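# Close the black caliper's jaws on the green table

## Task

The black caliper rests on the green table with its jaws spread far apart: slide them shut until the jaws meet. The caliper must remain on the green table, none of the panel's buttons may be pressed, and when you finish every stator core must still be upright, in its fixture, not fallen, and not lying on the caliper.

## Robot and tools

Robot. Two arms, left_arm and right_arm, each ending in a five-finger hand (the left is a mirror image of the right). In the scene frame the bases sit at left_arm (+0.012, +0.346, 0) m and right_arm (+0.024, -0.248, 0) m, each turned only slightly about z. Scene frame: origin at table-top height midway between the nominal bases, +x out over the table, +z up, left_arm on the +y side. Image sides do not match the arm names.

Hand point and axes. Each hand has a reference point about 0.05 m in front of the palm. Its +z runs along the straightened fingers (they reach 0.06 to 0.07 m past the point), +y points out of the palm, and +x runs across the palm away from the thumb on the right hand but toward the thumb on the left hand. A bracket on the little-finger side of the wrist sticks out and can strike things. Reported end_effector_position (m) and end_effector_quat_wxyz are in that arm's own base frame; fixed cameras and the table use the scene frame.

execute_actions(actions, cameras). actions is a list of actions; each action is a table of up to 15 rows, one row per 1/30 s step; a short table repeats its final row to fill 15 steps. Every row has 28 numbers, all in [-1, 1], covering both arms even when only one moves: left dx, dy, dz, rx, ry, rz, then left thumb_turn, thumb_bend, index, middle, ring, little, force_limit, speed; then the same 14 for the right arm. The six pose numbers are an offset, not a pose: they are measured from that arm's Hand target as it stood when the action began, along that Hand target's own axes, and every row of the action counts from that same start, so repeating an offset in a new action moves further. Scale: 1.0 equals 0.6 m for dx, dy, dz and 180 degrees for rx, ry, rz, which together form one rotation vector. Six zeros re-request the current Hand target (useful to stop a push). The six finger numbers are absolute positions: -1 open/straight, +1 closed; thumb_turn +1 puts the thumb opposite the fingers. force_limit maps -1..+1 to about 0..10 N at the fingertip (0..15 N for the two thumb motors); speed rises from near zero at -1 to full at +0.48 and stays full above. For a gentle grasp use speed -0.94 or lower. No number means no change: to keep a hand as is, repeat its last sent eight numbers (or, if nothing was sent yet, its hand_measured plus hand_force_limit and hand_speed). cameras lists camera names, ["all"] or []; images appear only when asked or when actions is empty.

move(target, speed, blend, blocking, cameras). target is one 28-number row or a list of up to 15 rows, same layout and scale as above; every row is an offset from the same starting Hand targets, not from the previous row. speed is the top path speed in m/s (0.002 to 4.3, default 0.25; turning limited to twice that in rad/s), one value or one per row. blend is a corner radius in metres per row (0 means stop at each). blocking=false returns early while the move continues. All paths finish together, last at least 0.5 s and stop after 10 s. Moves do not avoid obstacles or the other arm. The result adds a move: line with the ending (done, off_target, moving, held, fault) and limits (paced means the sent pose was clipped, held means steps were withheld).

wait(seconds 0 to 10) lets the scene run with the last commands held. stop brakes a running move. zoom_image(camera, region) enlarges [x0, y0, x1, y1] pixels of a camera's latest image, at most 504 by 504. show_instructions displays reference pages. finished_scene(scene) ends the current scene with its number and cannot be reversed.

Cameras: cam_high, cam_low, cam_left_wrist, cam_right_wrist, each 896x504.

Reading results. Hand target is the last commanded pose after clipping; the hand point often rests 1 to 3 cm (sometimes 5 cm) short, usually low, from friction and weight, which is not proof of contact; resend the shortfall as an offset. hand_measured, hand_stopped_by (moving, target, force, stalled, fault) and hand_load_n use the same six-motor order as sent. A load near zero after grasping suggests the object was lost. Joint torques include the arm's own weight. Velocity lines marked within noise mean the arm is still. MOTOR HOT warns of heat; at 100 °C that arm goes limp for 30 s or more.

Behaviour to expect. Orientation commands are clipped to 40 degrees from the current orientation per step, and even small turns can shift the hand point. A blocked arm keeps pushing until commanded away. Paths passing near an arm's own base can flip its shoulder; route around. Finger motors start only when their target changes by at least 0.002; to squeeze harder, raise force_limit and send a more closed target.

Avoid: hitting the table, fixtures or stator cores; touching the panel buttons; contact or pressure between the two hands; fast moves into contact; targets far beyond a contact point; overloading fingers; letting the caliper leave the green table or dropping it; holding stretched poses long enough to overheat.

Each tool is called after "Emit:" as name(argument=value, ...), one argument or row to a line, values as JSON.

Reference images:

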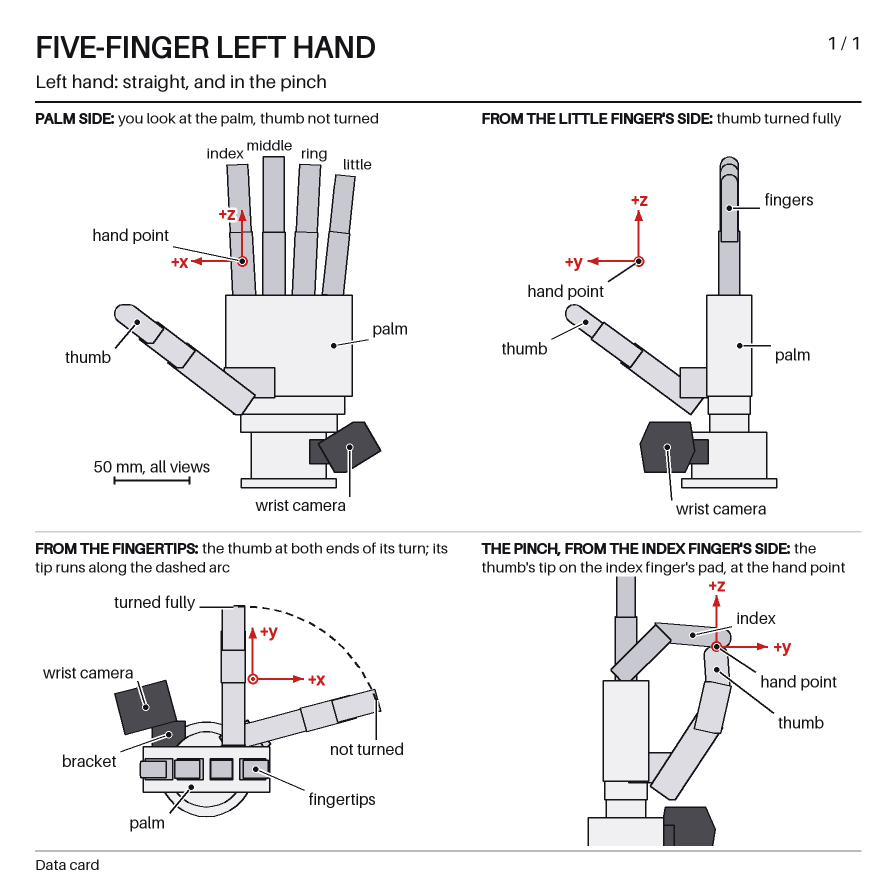

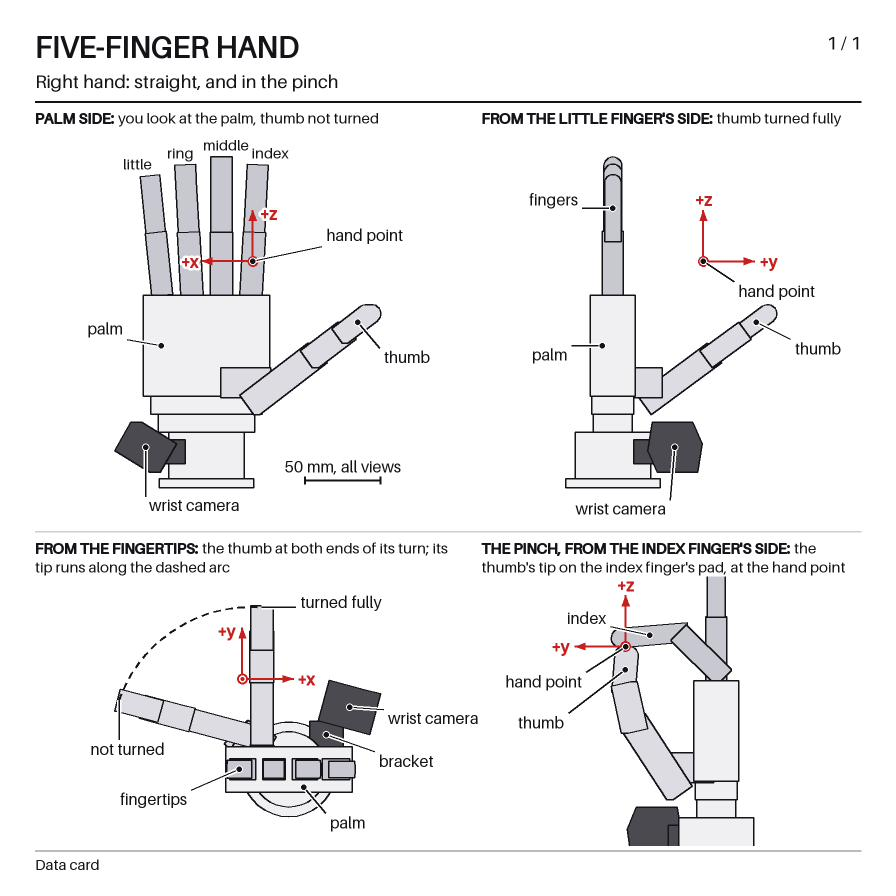

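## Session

Emit:
execute_actions(
  actions=[],
)

Scene clock: 0.00 s.
left_arm: end_effector_position=(+0.3651, -0.0231, +0.3759) hand_measured=(-1.000, -1.000, -1.000, -1.000, -1.000, -1.000) hand_load_n=(+0.0, +0.0, +0.0, +0.0, +0.0, +0.0) hand_stopped_by=(target, target, target, target, target, target) hand_force_limit=0.00 hand_speed=-0.80 end_effector_quat_wxyz=(+0.189, +0.050, +0.981, +0.004) | right_arm: end_effector_position=(+0.6114, +0.2562, +0.2775) hand_measured=(-1.000, -1.000, -1.000, -1.000, -1.000, -1.000) hand_load_n=(+0.0, +0.0, +0.0, +0.0, +0.0, +0.0) hand_stopped_by=(target, target, target, target, target, target) hand_force_limit=0.00 hand_speed=-0.80 end_effector_quat_wxyz=(+0.302, -0.591, +0.741, +0.099)
Joint positions: left_arm=[-0.258 1.18 1.523 -1.543 -0.084 1.43] | right_arm=[0.192 1.86 1.909 -1.135 -0.446 0.53]
Joint velocities: within noise
Joint torques (N m): no reading
Motor temperatures (°C): left_arm=[25 21 24 23 20 22] | right_arm=[20 21 22 21 24 24]
Heat: left arm: hottest waist 25 °C; right arm: hottest wrist yaw 24 °C.
Hand target: left_arm +0.3682, -0.0239, +0.3873; +0.203, +0.049, +0.978, +0.001 | right_arm +0.6174, +0.2573, +0.2815; +0.308, -0.591, +0.739, +0.096

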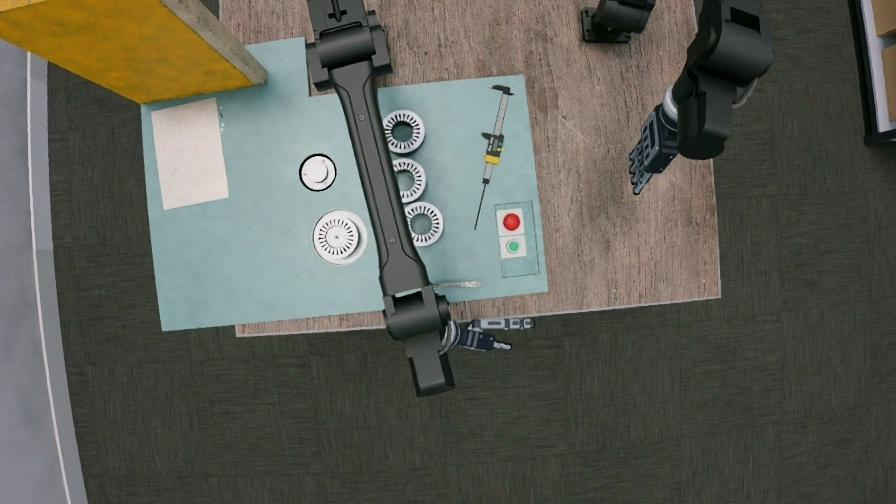

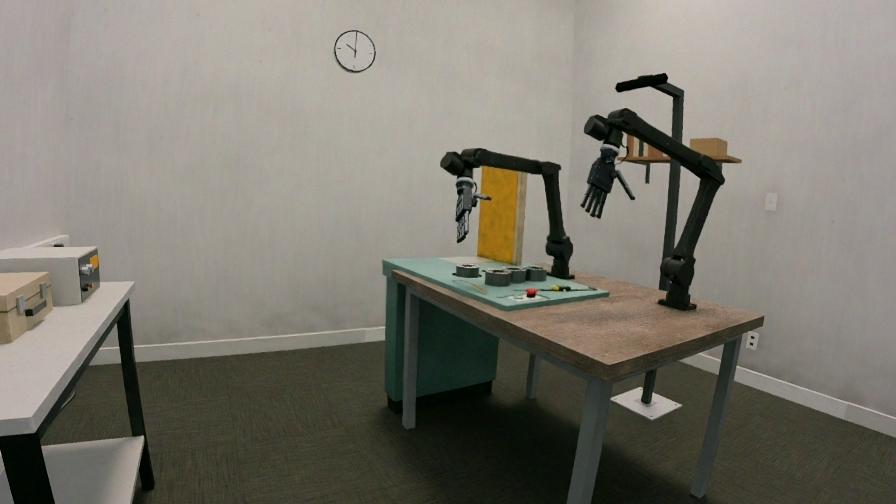

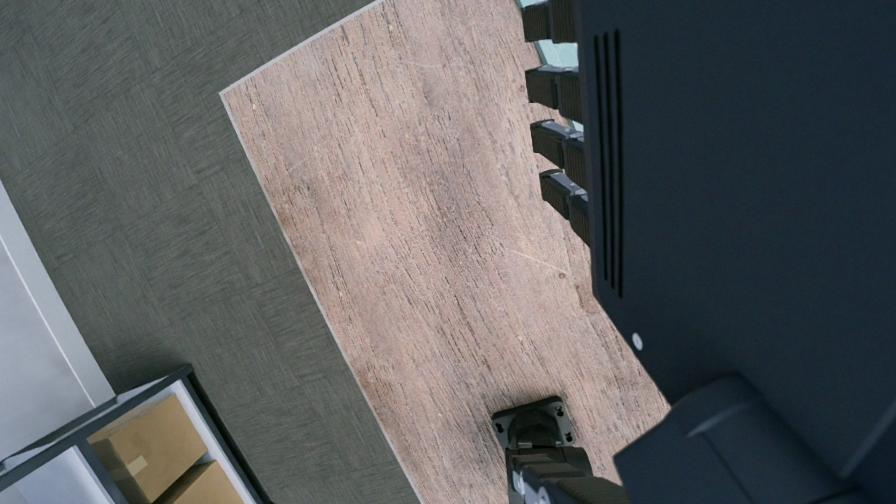

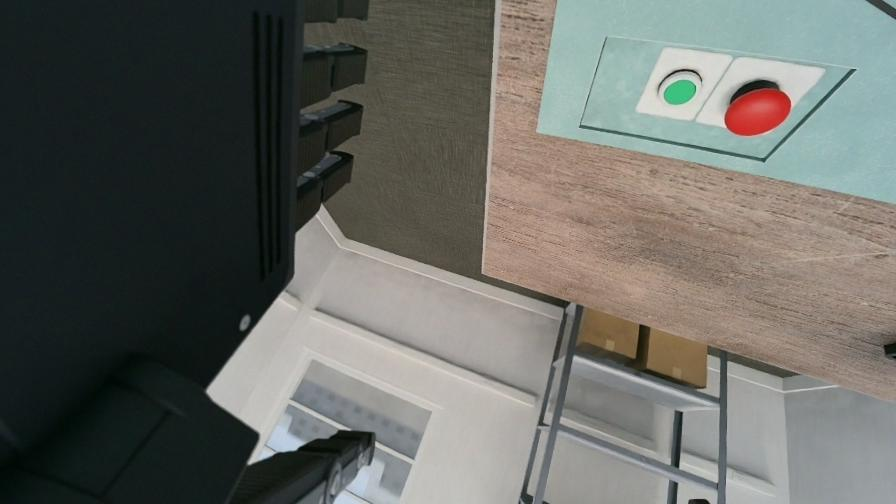

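Emit:
zoom_image(
  camera="cam_high",
  region=[430, 70, 590, 250],
)

Scaled by 2.800 from the camera's 896x504 image, which has a finer 1280x720 frame.

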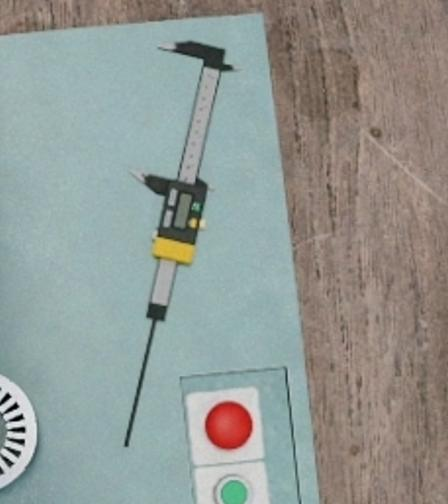

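Emit:
move(
  target=[0.5497,-0.435,0.0917,0.0742,-0.0262,-0.4564,-1,-1,-1,-1,-1,-1,0,-0.8,0.0722,0.5683,-0.0403,-0.0709,0.1968,0.0166,-1,-1,-1,-1,-1,-1,0,-0.8],
  speed=0.32,
  cameras=["cam_high","cam_right_wrist"],
)

Scene clock: 5.77 s.
left_arm: end_effector_position=(+0.0652, -0.2491, +0.1935) hand_measured=(-1.000, -1.000, -1.000, -1.000, -1.000, -1.000) hand_load_n=(+0.0, +0.0, +0.0, +0.0, +0.0, +0.0) hand_stopped_by=(target, target, target, target, target, target) hand_force_limit=0.00 hand_speed=-0.80 end_effector_quat_wxyz=(+0.185, -0.579, +0.758, -0.235) | right_arm: end_effector_position=(+0.2923, +0.3084, +0.1968) hand_measured=(-1.000, -1.000, -1.000, -1.000, -1.000, -1.000) hand_load_n=(+0.0, +0.0, +0.0, +0.0, +0.0, +0.0) hand_stopped_by=(target, target, target, target, target, target) hand_force_limit=0.00 hand_speed=-0.80 end_effector_quat_wxyz=(+0.002, -0.605, +0.796, +0.002)
Joint positions: left_arm=[-1.504 0.804 0.829 -1.382 -0.574 -1.175] | right_arm=[0.654 1.471 1.341 -1.437 -0.005 0.924]
Joint torques (N m): left_arm=[-1.9 -2.37 8.27 -0.13 -0.52 -0.11] | right_arm=[2.32 -11.52 8.65 0.09 0.11 0.03]
Heat: left arm: hottest waist 25 °C; right arm: hottest wrist yaw 24 °C.
Hand target: left_arm +0.0639, -0.2527, +0.2000; +0.184, -0.582, +0.755, -0.238 | right_arm +0.2861, +0.3061, +0.2001; +0.000, -0.603, +0.798, +0.000
Off the commanded pose: left_arm 0.008 m, 1 deg | right_arm 0.007 m, 0 deg.
move: done
Images, in order (width x height): cam_high 896x504, cam_right_wrist 896x504.

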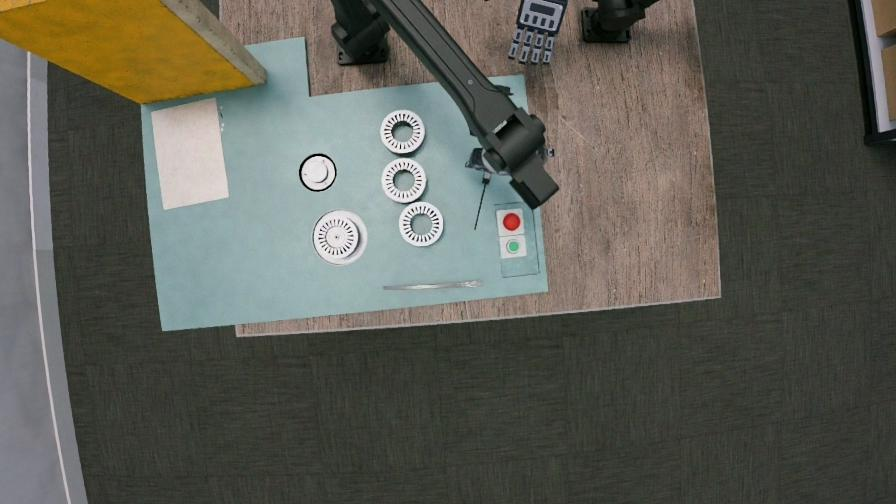

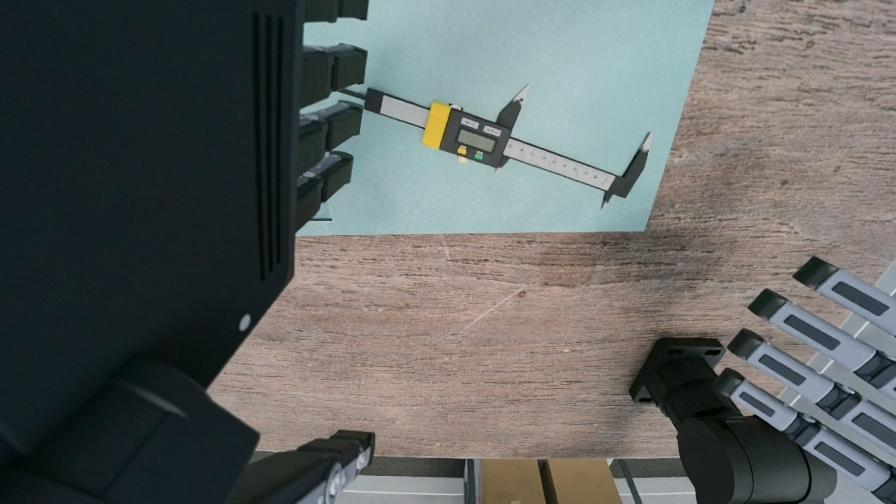

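Emit:
zoom_image(
  camera="cam_right_wrist",
  region=[320, 60, 720, 260],
)

Scaled by 1.260 from the camera's 896x504 image, which has a finer 1280x720 frame.

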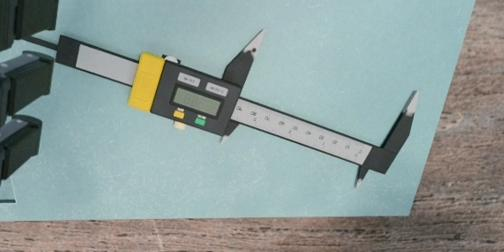

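Emit:
move(
  target=[-0.0067,0.1196,0.1706,0,0,0,-1,-1,-1,-1,-1,-1,0,-0.8,0,0,0.125,0,0,0,-1,-1,-1,-1,-1,-1,0,-0.8],
  speed=0.15,
  cameras=["cam_right_wrist"],
)

Scene clock: 8.37 s.
left_arm: end_effector_position=(+0.0650, -0.2436, +0.0747) hand_measured=(-1.000, -1.000, -1.000, -1.000, -1.000, -1.000) hand_load_n=(+0.0, +0.0, +0.0, +0.0, +0.0, +0.0) hand_stopped_by=(target, target, target, target, target, target) hand_force_limit=0.00 hand_speed=-0.80 end_effector_quat_wxyz=(+0.187, -0.579, +0.759, -0.233) | right_arm: end_effector_position=(+0.2860, +0.3035, +0.1383) hand_measured=(-1.000, -1.000, -1.000, -1.000, -1.000, -1.000) hand_load_n=(+0.0, +0.0, +0.0, +0.0, +0.0, +0.0) hand_stopped_by=(target, target, target, target, target, target) hand_force_limit=0.00 hand_speed=-0.80 end_effector_quat_wxyz=(+0.010, -0.605, +0.796, +0.002)
Joint positions: left_arm=[-1.504 0.85 0.535 -1.049 -0.575 -1.176] | right_arm=[0.654 1.471 1.185 -1.265 -0.005 0.924]
Joint torques (N m): left_arm=[-1.38 -2.43 6.6 1.03 -0.46 -0.03] | right_arm=[2.37 -8.35 8.4 1.02 0.11 0.03]
Heat: left arm: hottest elbow 26 °C; right arm: hottest wrist yaw 24 °C.
Hand target: left_arm +0.0649, -0.2489, +0.0751; +0.184, -0.582, +0.755, -0.238 | right_arm +0.2861, +0.3062, +0.1253; +0.000, -0.603, +0.798, +0.000
Off the commanded pose: left_arm 0.005 m, 1 deg | right_arm 0.013 m, 1 deg.
move: off_target (right_arm)
Images, in order (width x height): cam_right_wrist 896x504.

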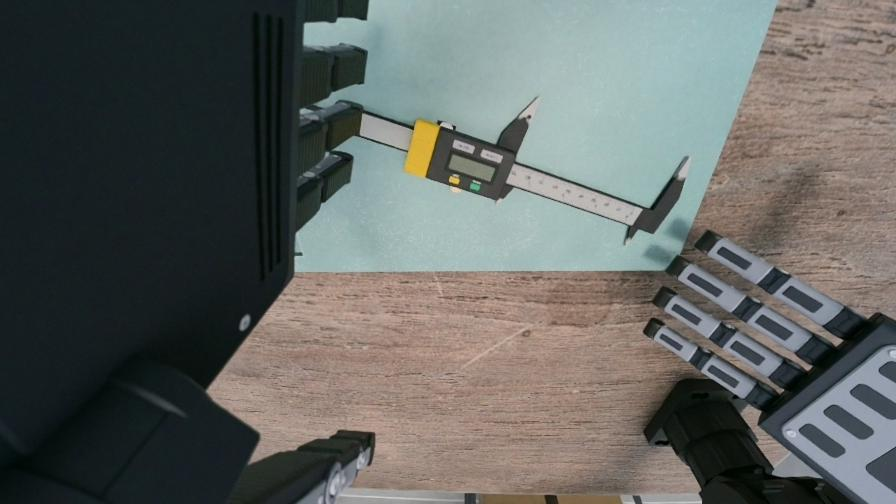

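Emit:
move(
  target=[0.0133,0.019,0.0417,0,0,0,-1,-1,-1,-1,-1,-1,0,-0.8,-0.009,0,0.063,0,0,0,-1,-1,-1,-1,-1,-1,0,-0.8],
  speed=0.06,
  cameras=["cam_right_wrist"],
)

Emit:
zoom_image(
  camera="cam_right_wrist",
  region=[320, 80, 780, 300],
)

Scene clock: 10.07 s.
left_arm: end_effector_position=(+0.0671, -0.2550, +0.0522) hand_measured=(-1.000, -1.000, -1.000, -1.000, -1.000, -1.000) hand_load_n=(+0.0, +0.0, +0.0, +0.0, +0.0, +0.0) hand_stopped_by=(target, target, target, target, target, target) hand_force_limit=0.00 hand_speed=-0.80 end_effector_quat_wxyz=(+0.187, -0.580, +0.756, -0.239) | right_arm: end_effector_position=(+0.2884, +0.3076, +0.1007) hand_measured=(-1.000, -1.000, -1.000, -1.000, -1.000, -1.000) hand_load_n=(+0.0, +0.0, +0.0, -0.5, +0.0, +0.0) hand_stopped_by=(target, target, target, target, target, target) hand_force_limit=0.00 hand_speed=-0.80 end_effector_quat_wxyz=(+0.008, -0.604, +0.797, +0.002)
Joint positions: left_arm=[-1.503 0.916 0.5 -0.936 -0.581 -1.176] | right_arm=[0.658 1.517 1.132 -1.17 -0.004 0.931]
Joint torques (N m): left_arm=[-0.56 -2.26 5.85 1.37 -0.18 0.08] | right_arm=[2.61 -8.59 8.08 1.17 0.1 0.04]
Heat: left arm: hottest elbow 26 °C; right arm: hottest wrist yaw 24 °C.
Hand target: left_arm +0.0678, -0.2577, +0.0480; +0.184, -0.582, +0.755, -0.238 | right_arm +0.2876, +0.3114, +0.0874; +0.000, -0.603, +0.798, +0.000
Off the commanded pose: left_arm 0.005 m, 0 deg | right_arm 0.014 m, 1 deg.
move: off_target (right_arm)
Images, in order (width x height): cam_right_wrist 896x504.

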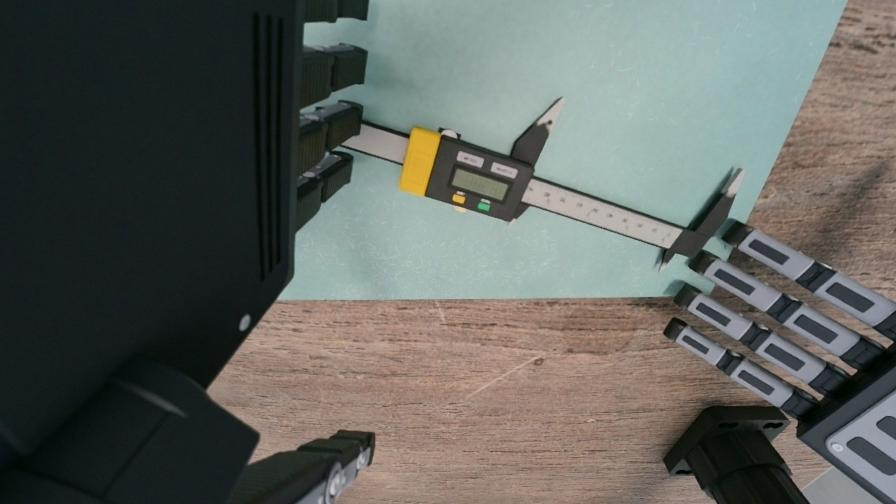

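Scaled by 1.096 from the camera's 896x504 image, which has a finer 1280x720 frame.

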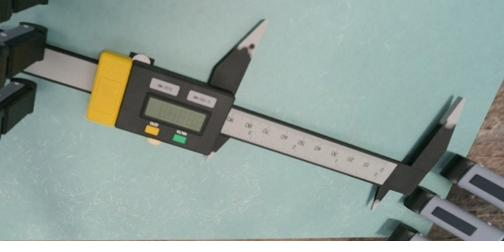

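Emit:
move(
  target=[0,0.0057,0.0082,0,0,0,-1,-1,-1,-1,-1,-1,0,-0.8,0.001,0.0833,0,0,0,0,-1,-1,-1,-1,-1,-1,0,-0.8],
  speed=0.06,
  cameras=["cam_right_wrist"],
)

Emit:
zoom_image(
  camera="cam_right_wrist",
  region=[320, 80, 780, 300],
)

Scene clock: 11.93 s.
left_arm: end_effector_position=(+0.0675, -0.2551, +0.0513) hand_measured=(-1.000, -1.000, -1.000, -1.000, -1.000, -1.000) hand_load_n=(+0.0, +0.0, +0.0, +0.5, +0.0, +0.0) hand_stopped_by=(target, target, target, target, target, target) hand_force_limit=0.00 hand_speed=-0.80 end_effector_quat_wxyz=(+0.187, -0.580, +0.755, -0.240) | right_arm: end_effector_position=(+0.2578, +0.3229, +0.0985) hand_measured=(-1.000, -1.000, -1.000, -1.000, -1.000, -1.000) hand_load_n=(+0.0, +0.0, +0.0, +0.5, +0.0, +0.0) hand_stopped_by=(target, target, target, target, target, target) hand_force_limit=0.00 hand_speed=-0.80 end_effector_quat_wxyz=(+0.017, -0.597, +0.802, -0.007)
Joint positions: left_arm=[-1.503 0.916 0.497 -0.93 -0.583 -1.176] | right_arm=[0.742 1.47 1.077 -1.146 0.017 1.033]
Joint torques (N m): left_arm=[-0.56 -1.49 5.2 2.03 -0.13 0.08] | right_arm=[3.72 -9.41 6.28 0.62 -0.76 0.02]
Heat: left arm: hottest elbow 26 °C; right arm: hottest wrist yaw 24 °C.
Hand target: left_arm +0.0678, -0.2578, +0.0420; +0.184, -0.582, +0.755, -0.238 | right_arm +0.2394, +0.3244, +0.0874; +0.000, -0.603, +0.798, +0.000
Off the commanded pose: left_arm 0.010 m, 1 deg | right_arm 0.022 m, 2 deg.
move: off_target (right_arm)
Images, in order (width x height): cam_right_wrist 896x504.

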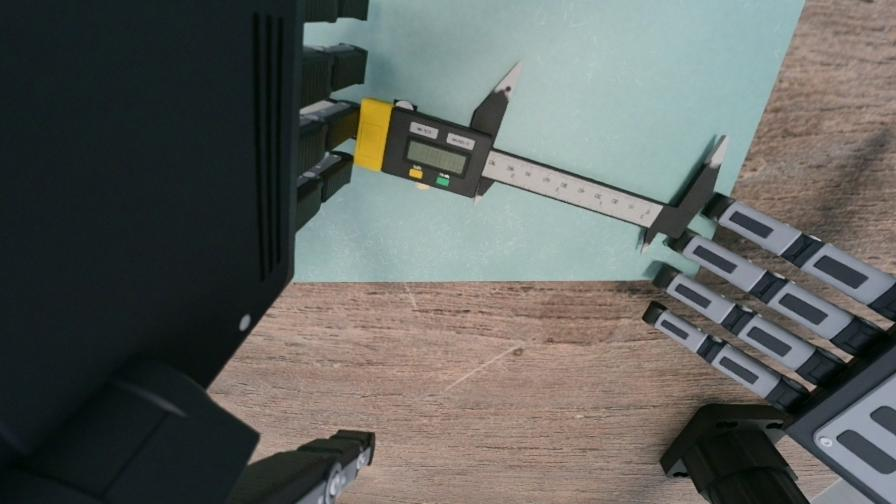

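Scaled by 1.096 from the camera's 896x504 image, which has a finer 1280x720 frame.

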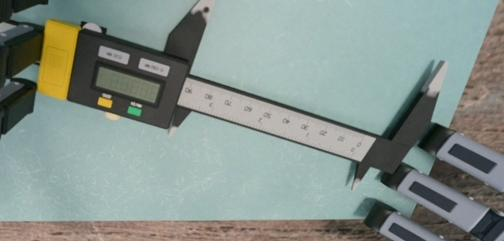

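Emit:
move(
  target=[0,0,0,0,0,0,-1,-1,-1,-1,-1,-1,0,-0.8,0.001,0.0833,0,0,0,0,-1,-1,-1,-1,-1,-1,0,-0.8],
  speed=0.06,
  cameras=["cam_right_wrist"],
)

Emit:
zoom_image(
  camera="cam_right_wrist",
  region=[320, 80, 780, 300],
)

Scene clock: 13.53 s.
left_arm: end_effector_position=(+0.0675, -0.2551, +0.0513) hand_measured=(-1.000, -1.000, -1.000, -1.000, -1.000, -1.000) hand_load_n=(+0.0, +0.0, +0.0, +0.0, +0.0, +0.0) hand_stopped_by=(target, target, target, target, target, target) hand_force_limit=0.00 hand_speed=-0.80 end_effector_quat_wxyz=(+0.187, -0.580, +0.755, -0.240) | right_arm: end_effector_position=(+0.2097, +0.3370, +0.0983) hand_measured=(-1.000, -1.000, -1.000, -1.000, -1.000, -1.000) hand_load_n=(+0.0, +0.0, +0.0, +0.5, +0.0, +0.0) hand_stopped_by=(target, target, target, target, target, target) hand_force_limit=0.00 hand_speed=-0.80 end_effector_quat_wxyz=(+0.017, -0.596, +0.802, -0.006)
Joint positions: left_arm=[-1.503 0.916 0.497 -0.93 -0.583 -1.176] | right_arm=[0.854 1.41 1.013 -1.144 0.019 1.146]
Joint torques (N m): left_arm=[-0.56 -1.49 5.2 2.04 -0.13 0.08] | right_arm=[3.9 -8.41 6.35 0.68 -0.84 0.03]
Heat: left arm: hottest elbow 26 °C; right arm: hottest wrist yaw 24 °C.
Hand target: left_arm +0.0678, -0.2578, +0.0420; +0.184, -0.582, +0.755, -0.238 | right_arm +0.1911, +0.3375, +0.0873; +0.000, -0.603, +0.798, +0.000
Off the commanded pose: left_arm 0.010 m, 0 deg | right_arm 0.022 m, 2 deg.
move: off_target (right_arm)
Images, in order (width x height): cam_right_wrist 896x504.

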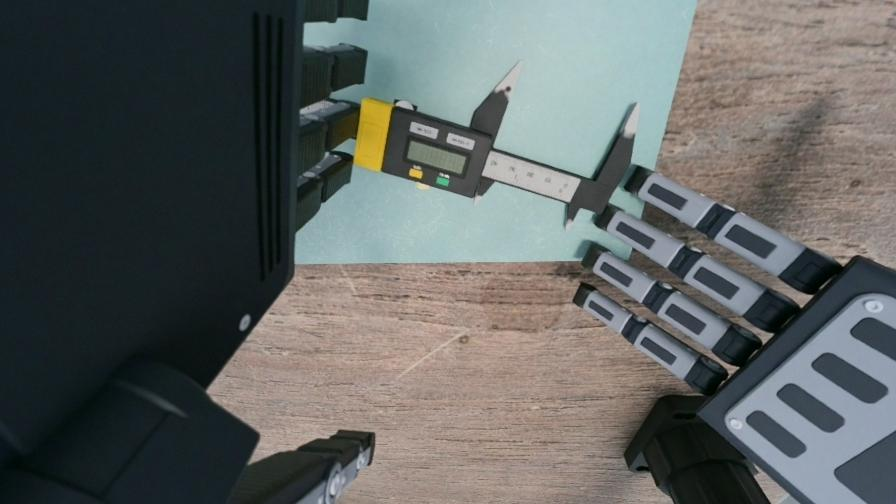

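Scaled by 1.096 from the camera's 896x504 image, which has a finer 1280x720 frame.

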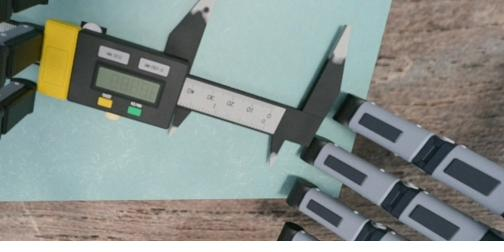

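Emit:
move(
  target=[0,0,0,0,0,0,-1,-1,-1,-1,-1,-1,0,-0.8,0.001,0.072,0,0,0,0,-1,-1,-1,-1,-1,-1,0,-0.8],
  speed=0.05,
  cameras=["cam_right_wrist"],
)

Emit:
zoom_image(
  camera="cam_right_wrist",
  region=[320, 60, 640, 260],
)

Scene clock: 15.13 s.
left_arm: end_effector_position=(+0.0675, -0.2551, +0.0513) hand_measured=(-1.000, -1.000, -1.000, -1.000, -1.000, -1.000) hand_load_n=(+0.0, +0.0, +0.0, +0.0, +0.0, +0.0) hand_stopped_by=(target, target, target, target, target, target) hand_force_limit=0.00 hand_speed=-0.80 end_effector_quat_wxyz=(+0.187, -0.580, +0.755, -0.240) | right_arm: end_effector_position=(+0.1688, +0.3493, +0.0982) hand_measured=(-1.000, -1.000, -1.000, -1.000, -1.000, -1.000) hand_load_n=(+0.0, +0.0, +0.0, +0.5, +0.0, +0.0) hand_stopped_by=(target, target, target, target, target, target) hand_force_limit=0.00 hand_speed=-0.80 end_effector_quat_wxyz=(+0.018, -0.596, +0.803, -0.006)
Joint positions: left_arm=[-1.503 0.916 0.497 -0.93 -0.583 -1.176] | right_arm=[0.961 1.368 0.971 -1.144 0.024 1.255]
Joint torques (N m): left_arm=[-0.56 -1.49 5.2 2.04 -0.13 0.08] | right_arm=[4.01 -7.71 6.42 0.65 -1.05 -0.01]
Heat: left arm: hottest elbow 26 °C; right arm: hottest wrist yaw 24 °C.
Hand target: left_arm +0.0678, -0.2578, +0.0420; +0.184, -0.582, +0.755, -0.238 | right_arm +0.1494, +0.3486, +0.0874; +0.000, -0.603, +0.798, +0.000
Off the commanded pose: left_arm 0.010 m, 0 deg | right_arm 0.022 m, 2 deg.
move: off_target (right_arm)
Images, in order (width x height): cam_right_wrist 896x504.

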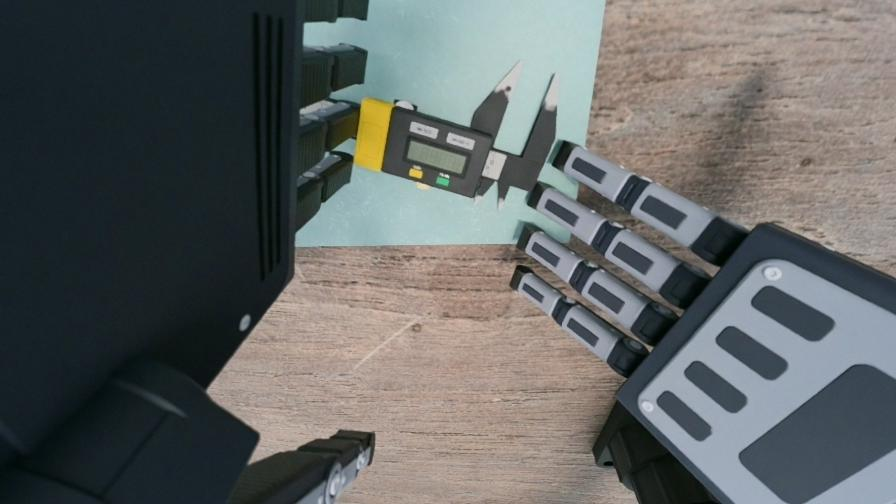

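Scaled by 1.575 from the camera's 896x504 image, which has a finer 1280x720 frame.

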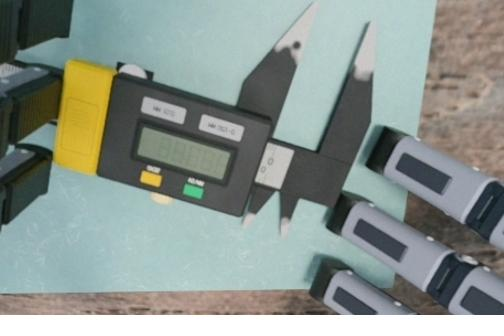

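Emit:
move(
  target=[0,0,0,0,0,0,-1,-1,-1,-1,-1,-1,0,-0.8,0.0005,0.028,0,0,0,0,-1,-1,-1,-1,-1,-1,0,-0.8],
  speed=0.04,
  cameras=["cam_right_wrist"],
)

Emit:
zoom_image(
  camera="cam_right_wrist",
  region=[320, 60, 640, 260],
)

Scene clock: 16.37 s.
left_arm: end_effector_position=(+0.0675, -0.2551, +0.0513) hand_measured=(-1.000, -1.000, -1.000, -1.000, -1.000, -1.000) hand_load_n=(+0.0, +0.0, +0.0, +0.0, +0.0, +0.0) hand_stopped_by=(target, target, target, target, target, target) hand_force_limit=0.00 hand_speed=-0.80 end_effector_quat_wxyz=(+0.187, -0.580, +0.755, -0.240) | right_arm: end_effector_position=(+0.1533, +0.3543, +0.0982) hand_measured=(-1.000, -1.000, -1.000, -1.000, -1.000, -1.000) hand_load_n=(+0.0, +0.0, +0.0, +0.5, +0.0, +0.0) hand_stopped_by=(target, target, target, target, target, target) hand_force_limit=0.00 hand_speed=-0.80 end_effector_quat_wxyz=(+0.019, -0.595, +0.804, -0.006)
Joint positions: left_arm=[-1.503 0.916 0.497 -0.93 -0.583 -1.176] | right_arm=[1.004 1.355 0.958 -1.144 0.025 1.3]
Joint torques (N m): left_arm=[-0.56 -1.49 5.2 2.03 -0.13 0.08] | right_arm=[4.13 -7.53 6.45 0.65 -1.1 -0.01]
Heat: left arm: hottest elbow 26 °C; right arm: hottest wrist yaw 24 °C.
Hand target: left_arm +0.0678, -0.2578, +0.0420; +0.184, -0.582, +0.755, -0.238 | right_arm +0.1332, +0.3529, +0.0874; +0.000, -0.603, +0.798, +0.000
Off the commanded pose: left_arm 0.010 m, 0 deg | right_arm 0.023 m, 3 deg.
move: off_target (right_arm)
Images, in order (width x height): cam_right_wrist 896x504.

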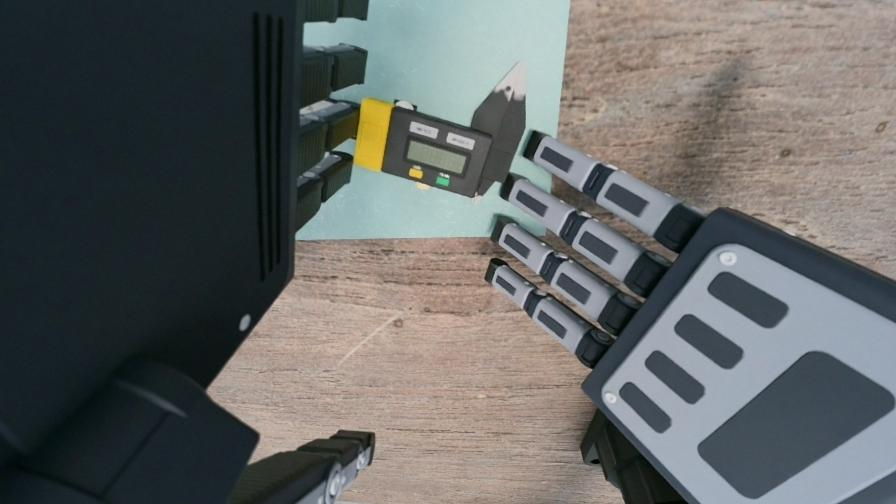

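Scaled by 1.575 from the camera's 896x504 image, which has a finer 1280x720 frame.

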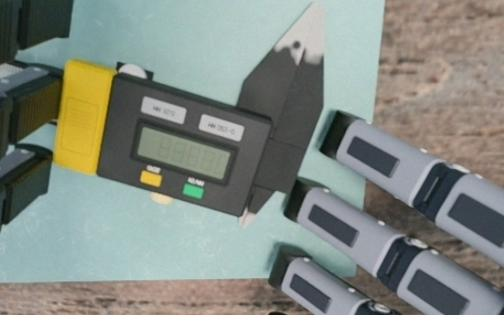

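Emit:
move(
  target=[0,0,0,0,0,0,-1,-1,-1,-1,-1,-1,0,-0.8,0.0002,0.01,0,0,0,0,-1,-1,-1,-1,-1,-1,0,-0.8],
  speed=0.03,
  cameras=["cam_right_wrist"],
)

Emit:
zoom_image(
  camera="cam_right_wrist",
  region=[440, 50, 560, 220],
)

Scene clock: 17.37 s.
left_arm: end_effector_position=(+0.0675, -0.2551, +0.0513) hand_measured=(-1.000, -1.000, -1.000, -1.000, -1.000, -1.000) hand_load_n=(-0.5, +0.0, +0.0, -0.5, +0.0, +0.0) hand_stopped_by=(target, target, target, target, target, target) hand_force_limit=0.00 hand_speed=-0.80 end_effector_quat_wxyz=(+0.187, -0.580, +0.755, -0.240) | right_arm: end_effector_position=(+0.1522, +0.3547, +0.0977) hand_measured=(-1.000, -1.000, -1.000, -1.000, -1.000, -1.000) hand_load_n=(+0.0, +0.0, +0.0, +1.0, +0.0, +0.0) hand_stopped_by=(target, target, target, target, target, target) hand_force_limit=0.00 hand_speed=-0.80 end_effector_quat_wxyz=(+0.020, -0.592, +0.806, -0.010)
Joint positions: left_arm=[-1.503 0.916 0.497 -0.93 -0.583 -1.176] | right_arm=[1.012 1.353 0.956 -1.144 0.034 1.314]
Joint torques (N m): left_arm=[-0.56 -1.49 5.2 2.03 -0.13 0.08] | right_arm=[4.78 -7.71 6.24 0.62 -1.46 0.02]
Heat: left arm: hottest elbow 26 °C; right arm: hottest wrist yaw 24 °C.
Hand target: left_arm +0.0678, -0.2578, +0.0420; +0.184, -0.582, +0.755, -0.238 | right_arm +0.1273, +0.3544, +0.0874; +0.000, -0.603, +0.798, +0.000
Off the commanded pose: left_arm 0.010 m, 0 deg | right_arm 0.027 m, 3 deg.
move: off_target (right_arm)
Images, in order (width x height): cam_right_wrist 896x504.

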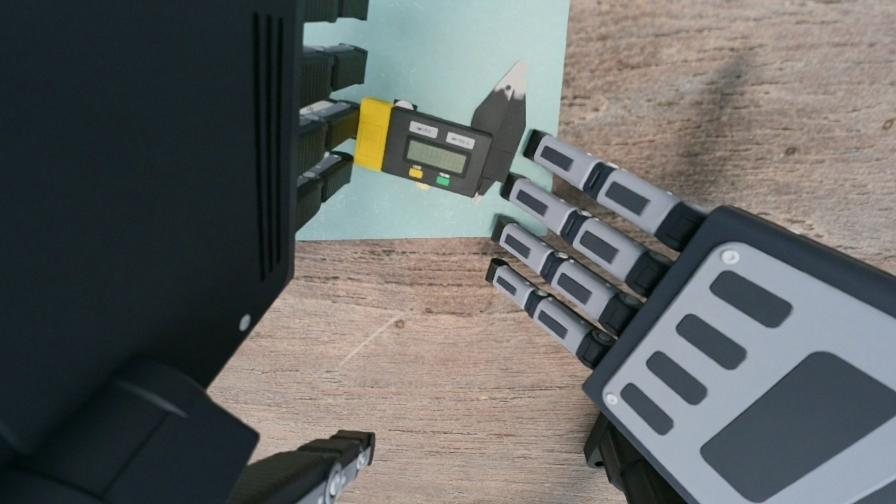

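Scaled by 2.965 from the camera's 896x504 image, which has a finer 1280x720 frame.

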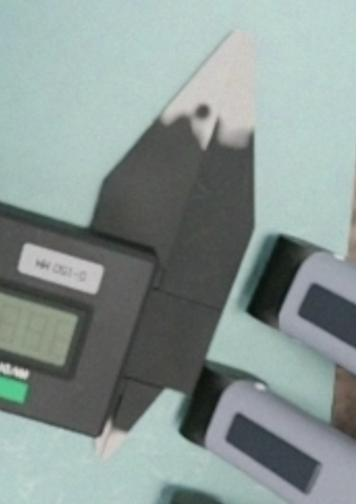

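Emit:
move(
  target=[
    [0,0,0,0,0,0,-1,-1,-1,-1,-1,-1,0,-0.8,-0.0118,-0.0398,-0.0172,0.0127,-0.0063,0.0087,-1,-1,-1,-1,-1,-1,0,-0.8],
    [0,0,0,0,0,0,-1,-1,-1,-1,-1,-1,0,-0.8,-0.0118,-0.048,-0.09,0.0127,-0.0063,0.0087,-1,-1,-1,-1,-1,-1,0,-0.8],
  ],
  speed=0.12,
  cameras=["cam_right_wrist"],
)

Scene clock: 19.70 s.
left_arm: end_effector_position=(+0.0685, -0.2573, +0.0509) hand_measured=(-1.000, -1.000, -1.000, -1.000, -1.000, -1.000) hand_load_n=(+0.0, +0.0, +0.0, +0.0, +0.0, -0.5) hand_stopped_by=(target, target, target, target, target, target) hand_force_limit=0.00 hand_speed=-0.80 end_effector_quat_wxyz=(+0.187, -0.581, +0.754, -0.244) | right_arm: end_effector_position=(+0.1489, +0.3429, +0.1221) hand_measured=(-1.000, -1.000, -1.000, -1.000, -1.000, -1.000) hand_load_n=(+0.0, +0.0, +0.0, +0.0, +0.0, +0.0) hand_stopped_by=(target, target, target, target, target, target) hand_force_limit=0.00 hand_speed=-0.80 end_effector_quat_wxyz=(+0.003, -0.590, +0.807, -0.019)
Joint positions: left_arm=[-1.503 0.919 0.495 -0.918 -0.587 -1.176] | right_arm=[1.005 1.323 0.999 -1.255 0.037 1.314]
Joint torques (N m): left_arm=[-0.5 -1.67 5.33 1.55 0.02 0.08] | right_arm=[1.38 -8.29 12.51 0.13 -0.22 -0.21]
Heat: left arm: hottest elbow 26 °C; right arm: hottest wrist yaw 24 °C.
Hand target: left_arm +0.0678, -0.2577, +0.0419; +0.184, -0.582, +0.755, -0.238 | right_arm +0.1569, +0.3534, +0.1414; +0.020, -0.592, +0.806, -0.010
Off the commanded pose: left_arm 0.009 m, 1 deg | right_arm 0.023 m, 2 deg.
move: off_target (right_arm)
Images, in order (width x height): cam_right_wrist 896x504.

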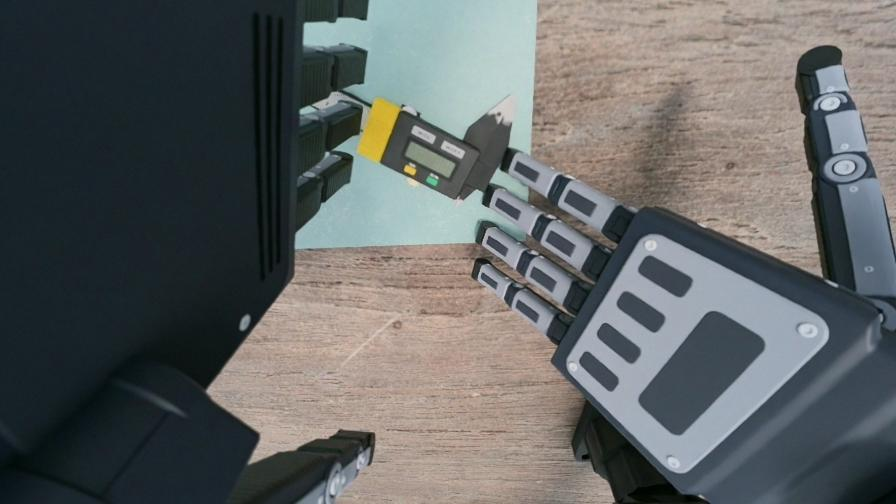

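Emit:
move(
  target=[
    [0,0,0,0,0,0,-1,-1,-1,-1,-1,-1,0,-0.8,0,-0.01,-0.1,0,0,0,-1,-1,-1,-1,-1,-1,0,-0.8],
    [0,-0.0218,-0.0458,0,0,0,-1,-1,-1,-1,-1,-1,0,-0.8,0,-0.09,-0.17,0,0,0,-1,-1,-1,-1,-1,-1,0,-0.8],
    [0,-0.0875,-0.183,0,0,0,-1,-1,-1,-1,-1,-1,0,-0.8,0,-0.14,-0.2,0,0,0,-1,-1,-1,-1,-1,-1,0,-0.8],
  ],
  speed=0.18,
  blend=[0.02,0.02,0],
  cameras=["cam_high","cam_right_wrist"],
)

Emit:
zoom_image(
  camera="cam_right_wrist",
  region=[420, 60, 620, 200],
)

Scene clock: 22.03 s.
left_arm: end_effector_position=(+0.0500, -0.2392, +0.1405) hand_measured=(-1.000, -1.000, -1.000, -1.000, -1.000, -1.000) hand_load_n=(+0.0, +0.0, +0.0, +0.0, +0.0, +0.0) hand_stopped_by=(target, target, target, target, target, target) hand_force_limit=0.00 hand_speed=-0.80 end_effector_quat_wxyz=(+0.197, -0.576, +0.762, -0.220) | right_arm: end_effector_position=(+0.2218, +0.3204, +0.2542) hand_measured=(-1.000, -1.000, -1.000, -1.000, -1.000, -1.000) hand_load_n=(+0.0, +0.0, +0.0, +0.0, +0.0, +0.0) hand_stopped_by=(target, target, target, target, target, target) hand_force_limit=0.00 hand_speed=-0.80 end_effector_quat_wxyz=(+0.015, -0.590, +0.807, -0.013)
Joint positions: left_arm=[-1.578 0.823 0.705 -1.326 -0.588 -1.262] | right_arm=[0.808 1.324 1.35 -1.572 0.031 1.115]
Joint torques (N m): left_arm=[-1.9 -3.14 10.28 -0.28 -0.53 -0.1] | right_arm=[1.08 -6.65 13.59 0.13 -0.24 -0.21]
Heat: left arm: hottest elbow 26 °C; right arm: hottest wrist yaw 24 °C.
Hand target: left_arm +0.0484, -0.2527, +0.1621; +0.184, -0.582, +0.755, -0.238 | right_arm +0.2319, +0.3274, +0.2646; +0.020, -0.592, +0.806, -0.010
Off the commanded pose: left_arm 0.025 m, 3 deg | right_arm 0.016 m, 1 deg.
move: off_target (left_arm, right_arm)
Images, in order (width x height): cam_high 896x504, cam_right_wrist 896x504.

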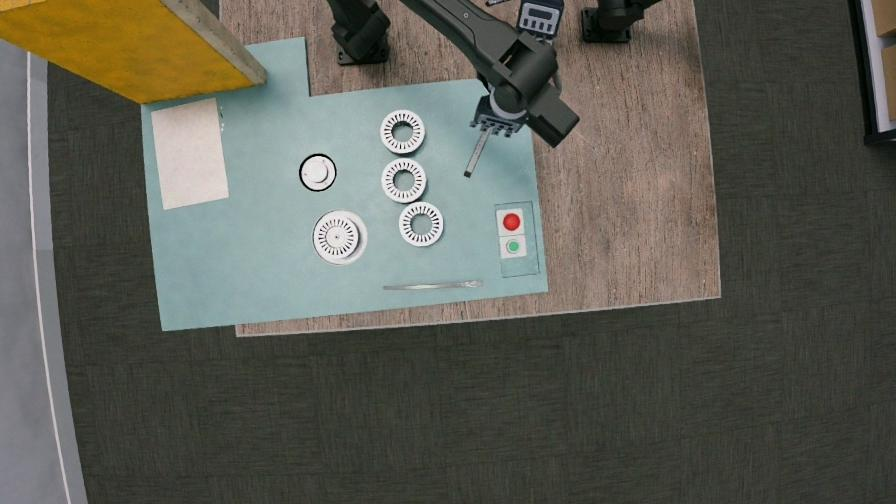

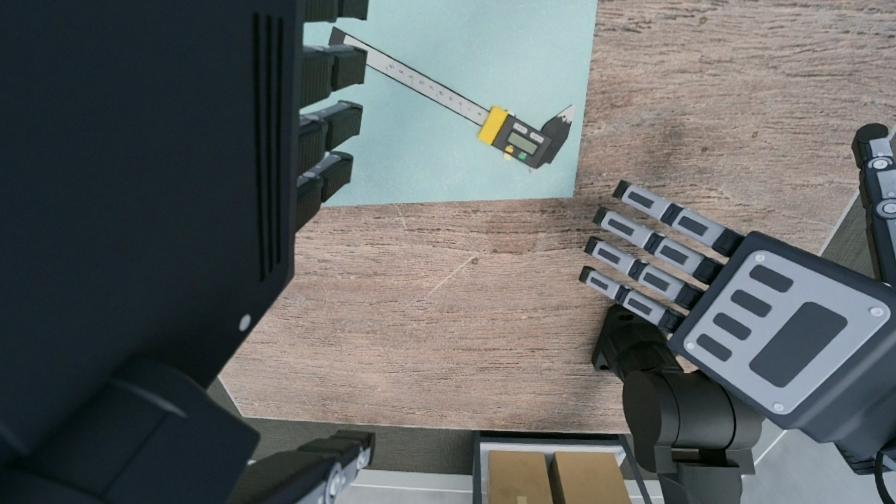

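Scaled by 2.520 from the camera's 896x504 image, which has a finer 1280x720 frame.

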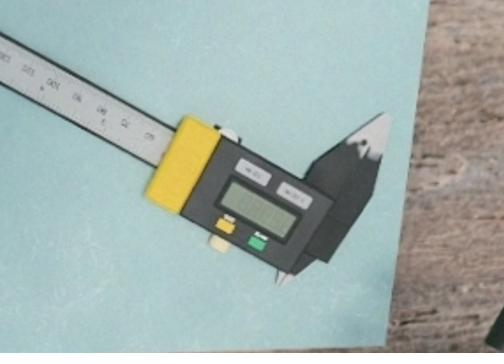

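Emit:
zoom_image(
  camera="cam_right_wrist",
  region=[510, 95, 590, 180],
)

Scaled by 5.929 from the camera's 896x504 image, which has a finer 1280x720 frame.

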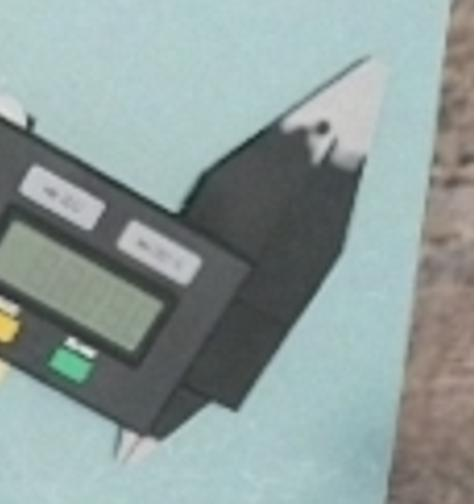

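Emit:
finished_scene(
  scene=2,
)

The scene is finished: the task was done.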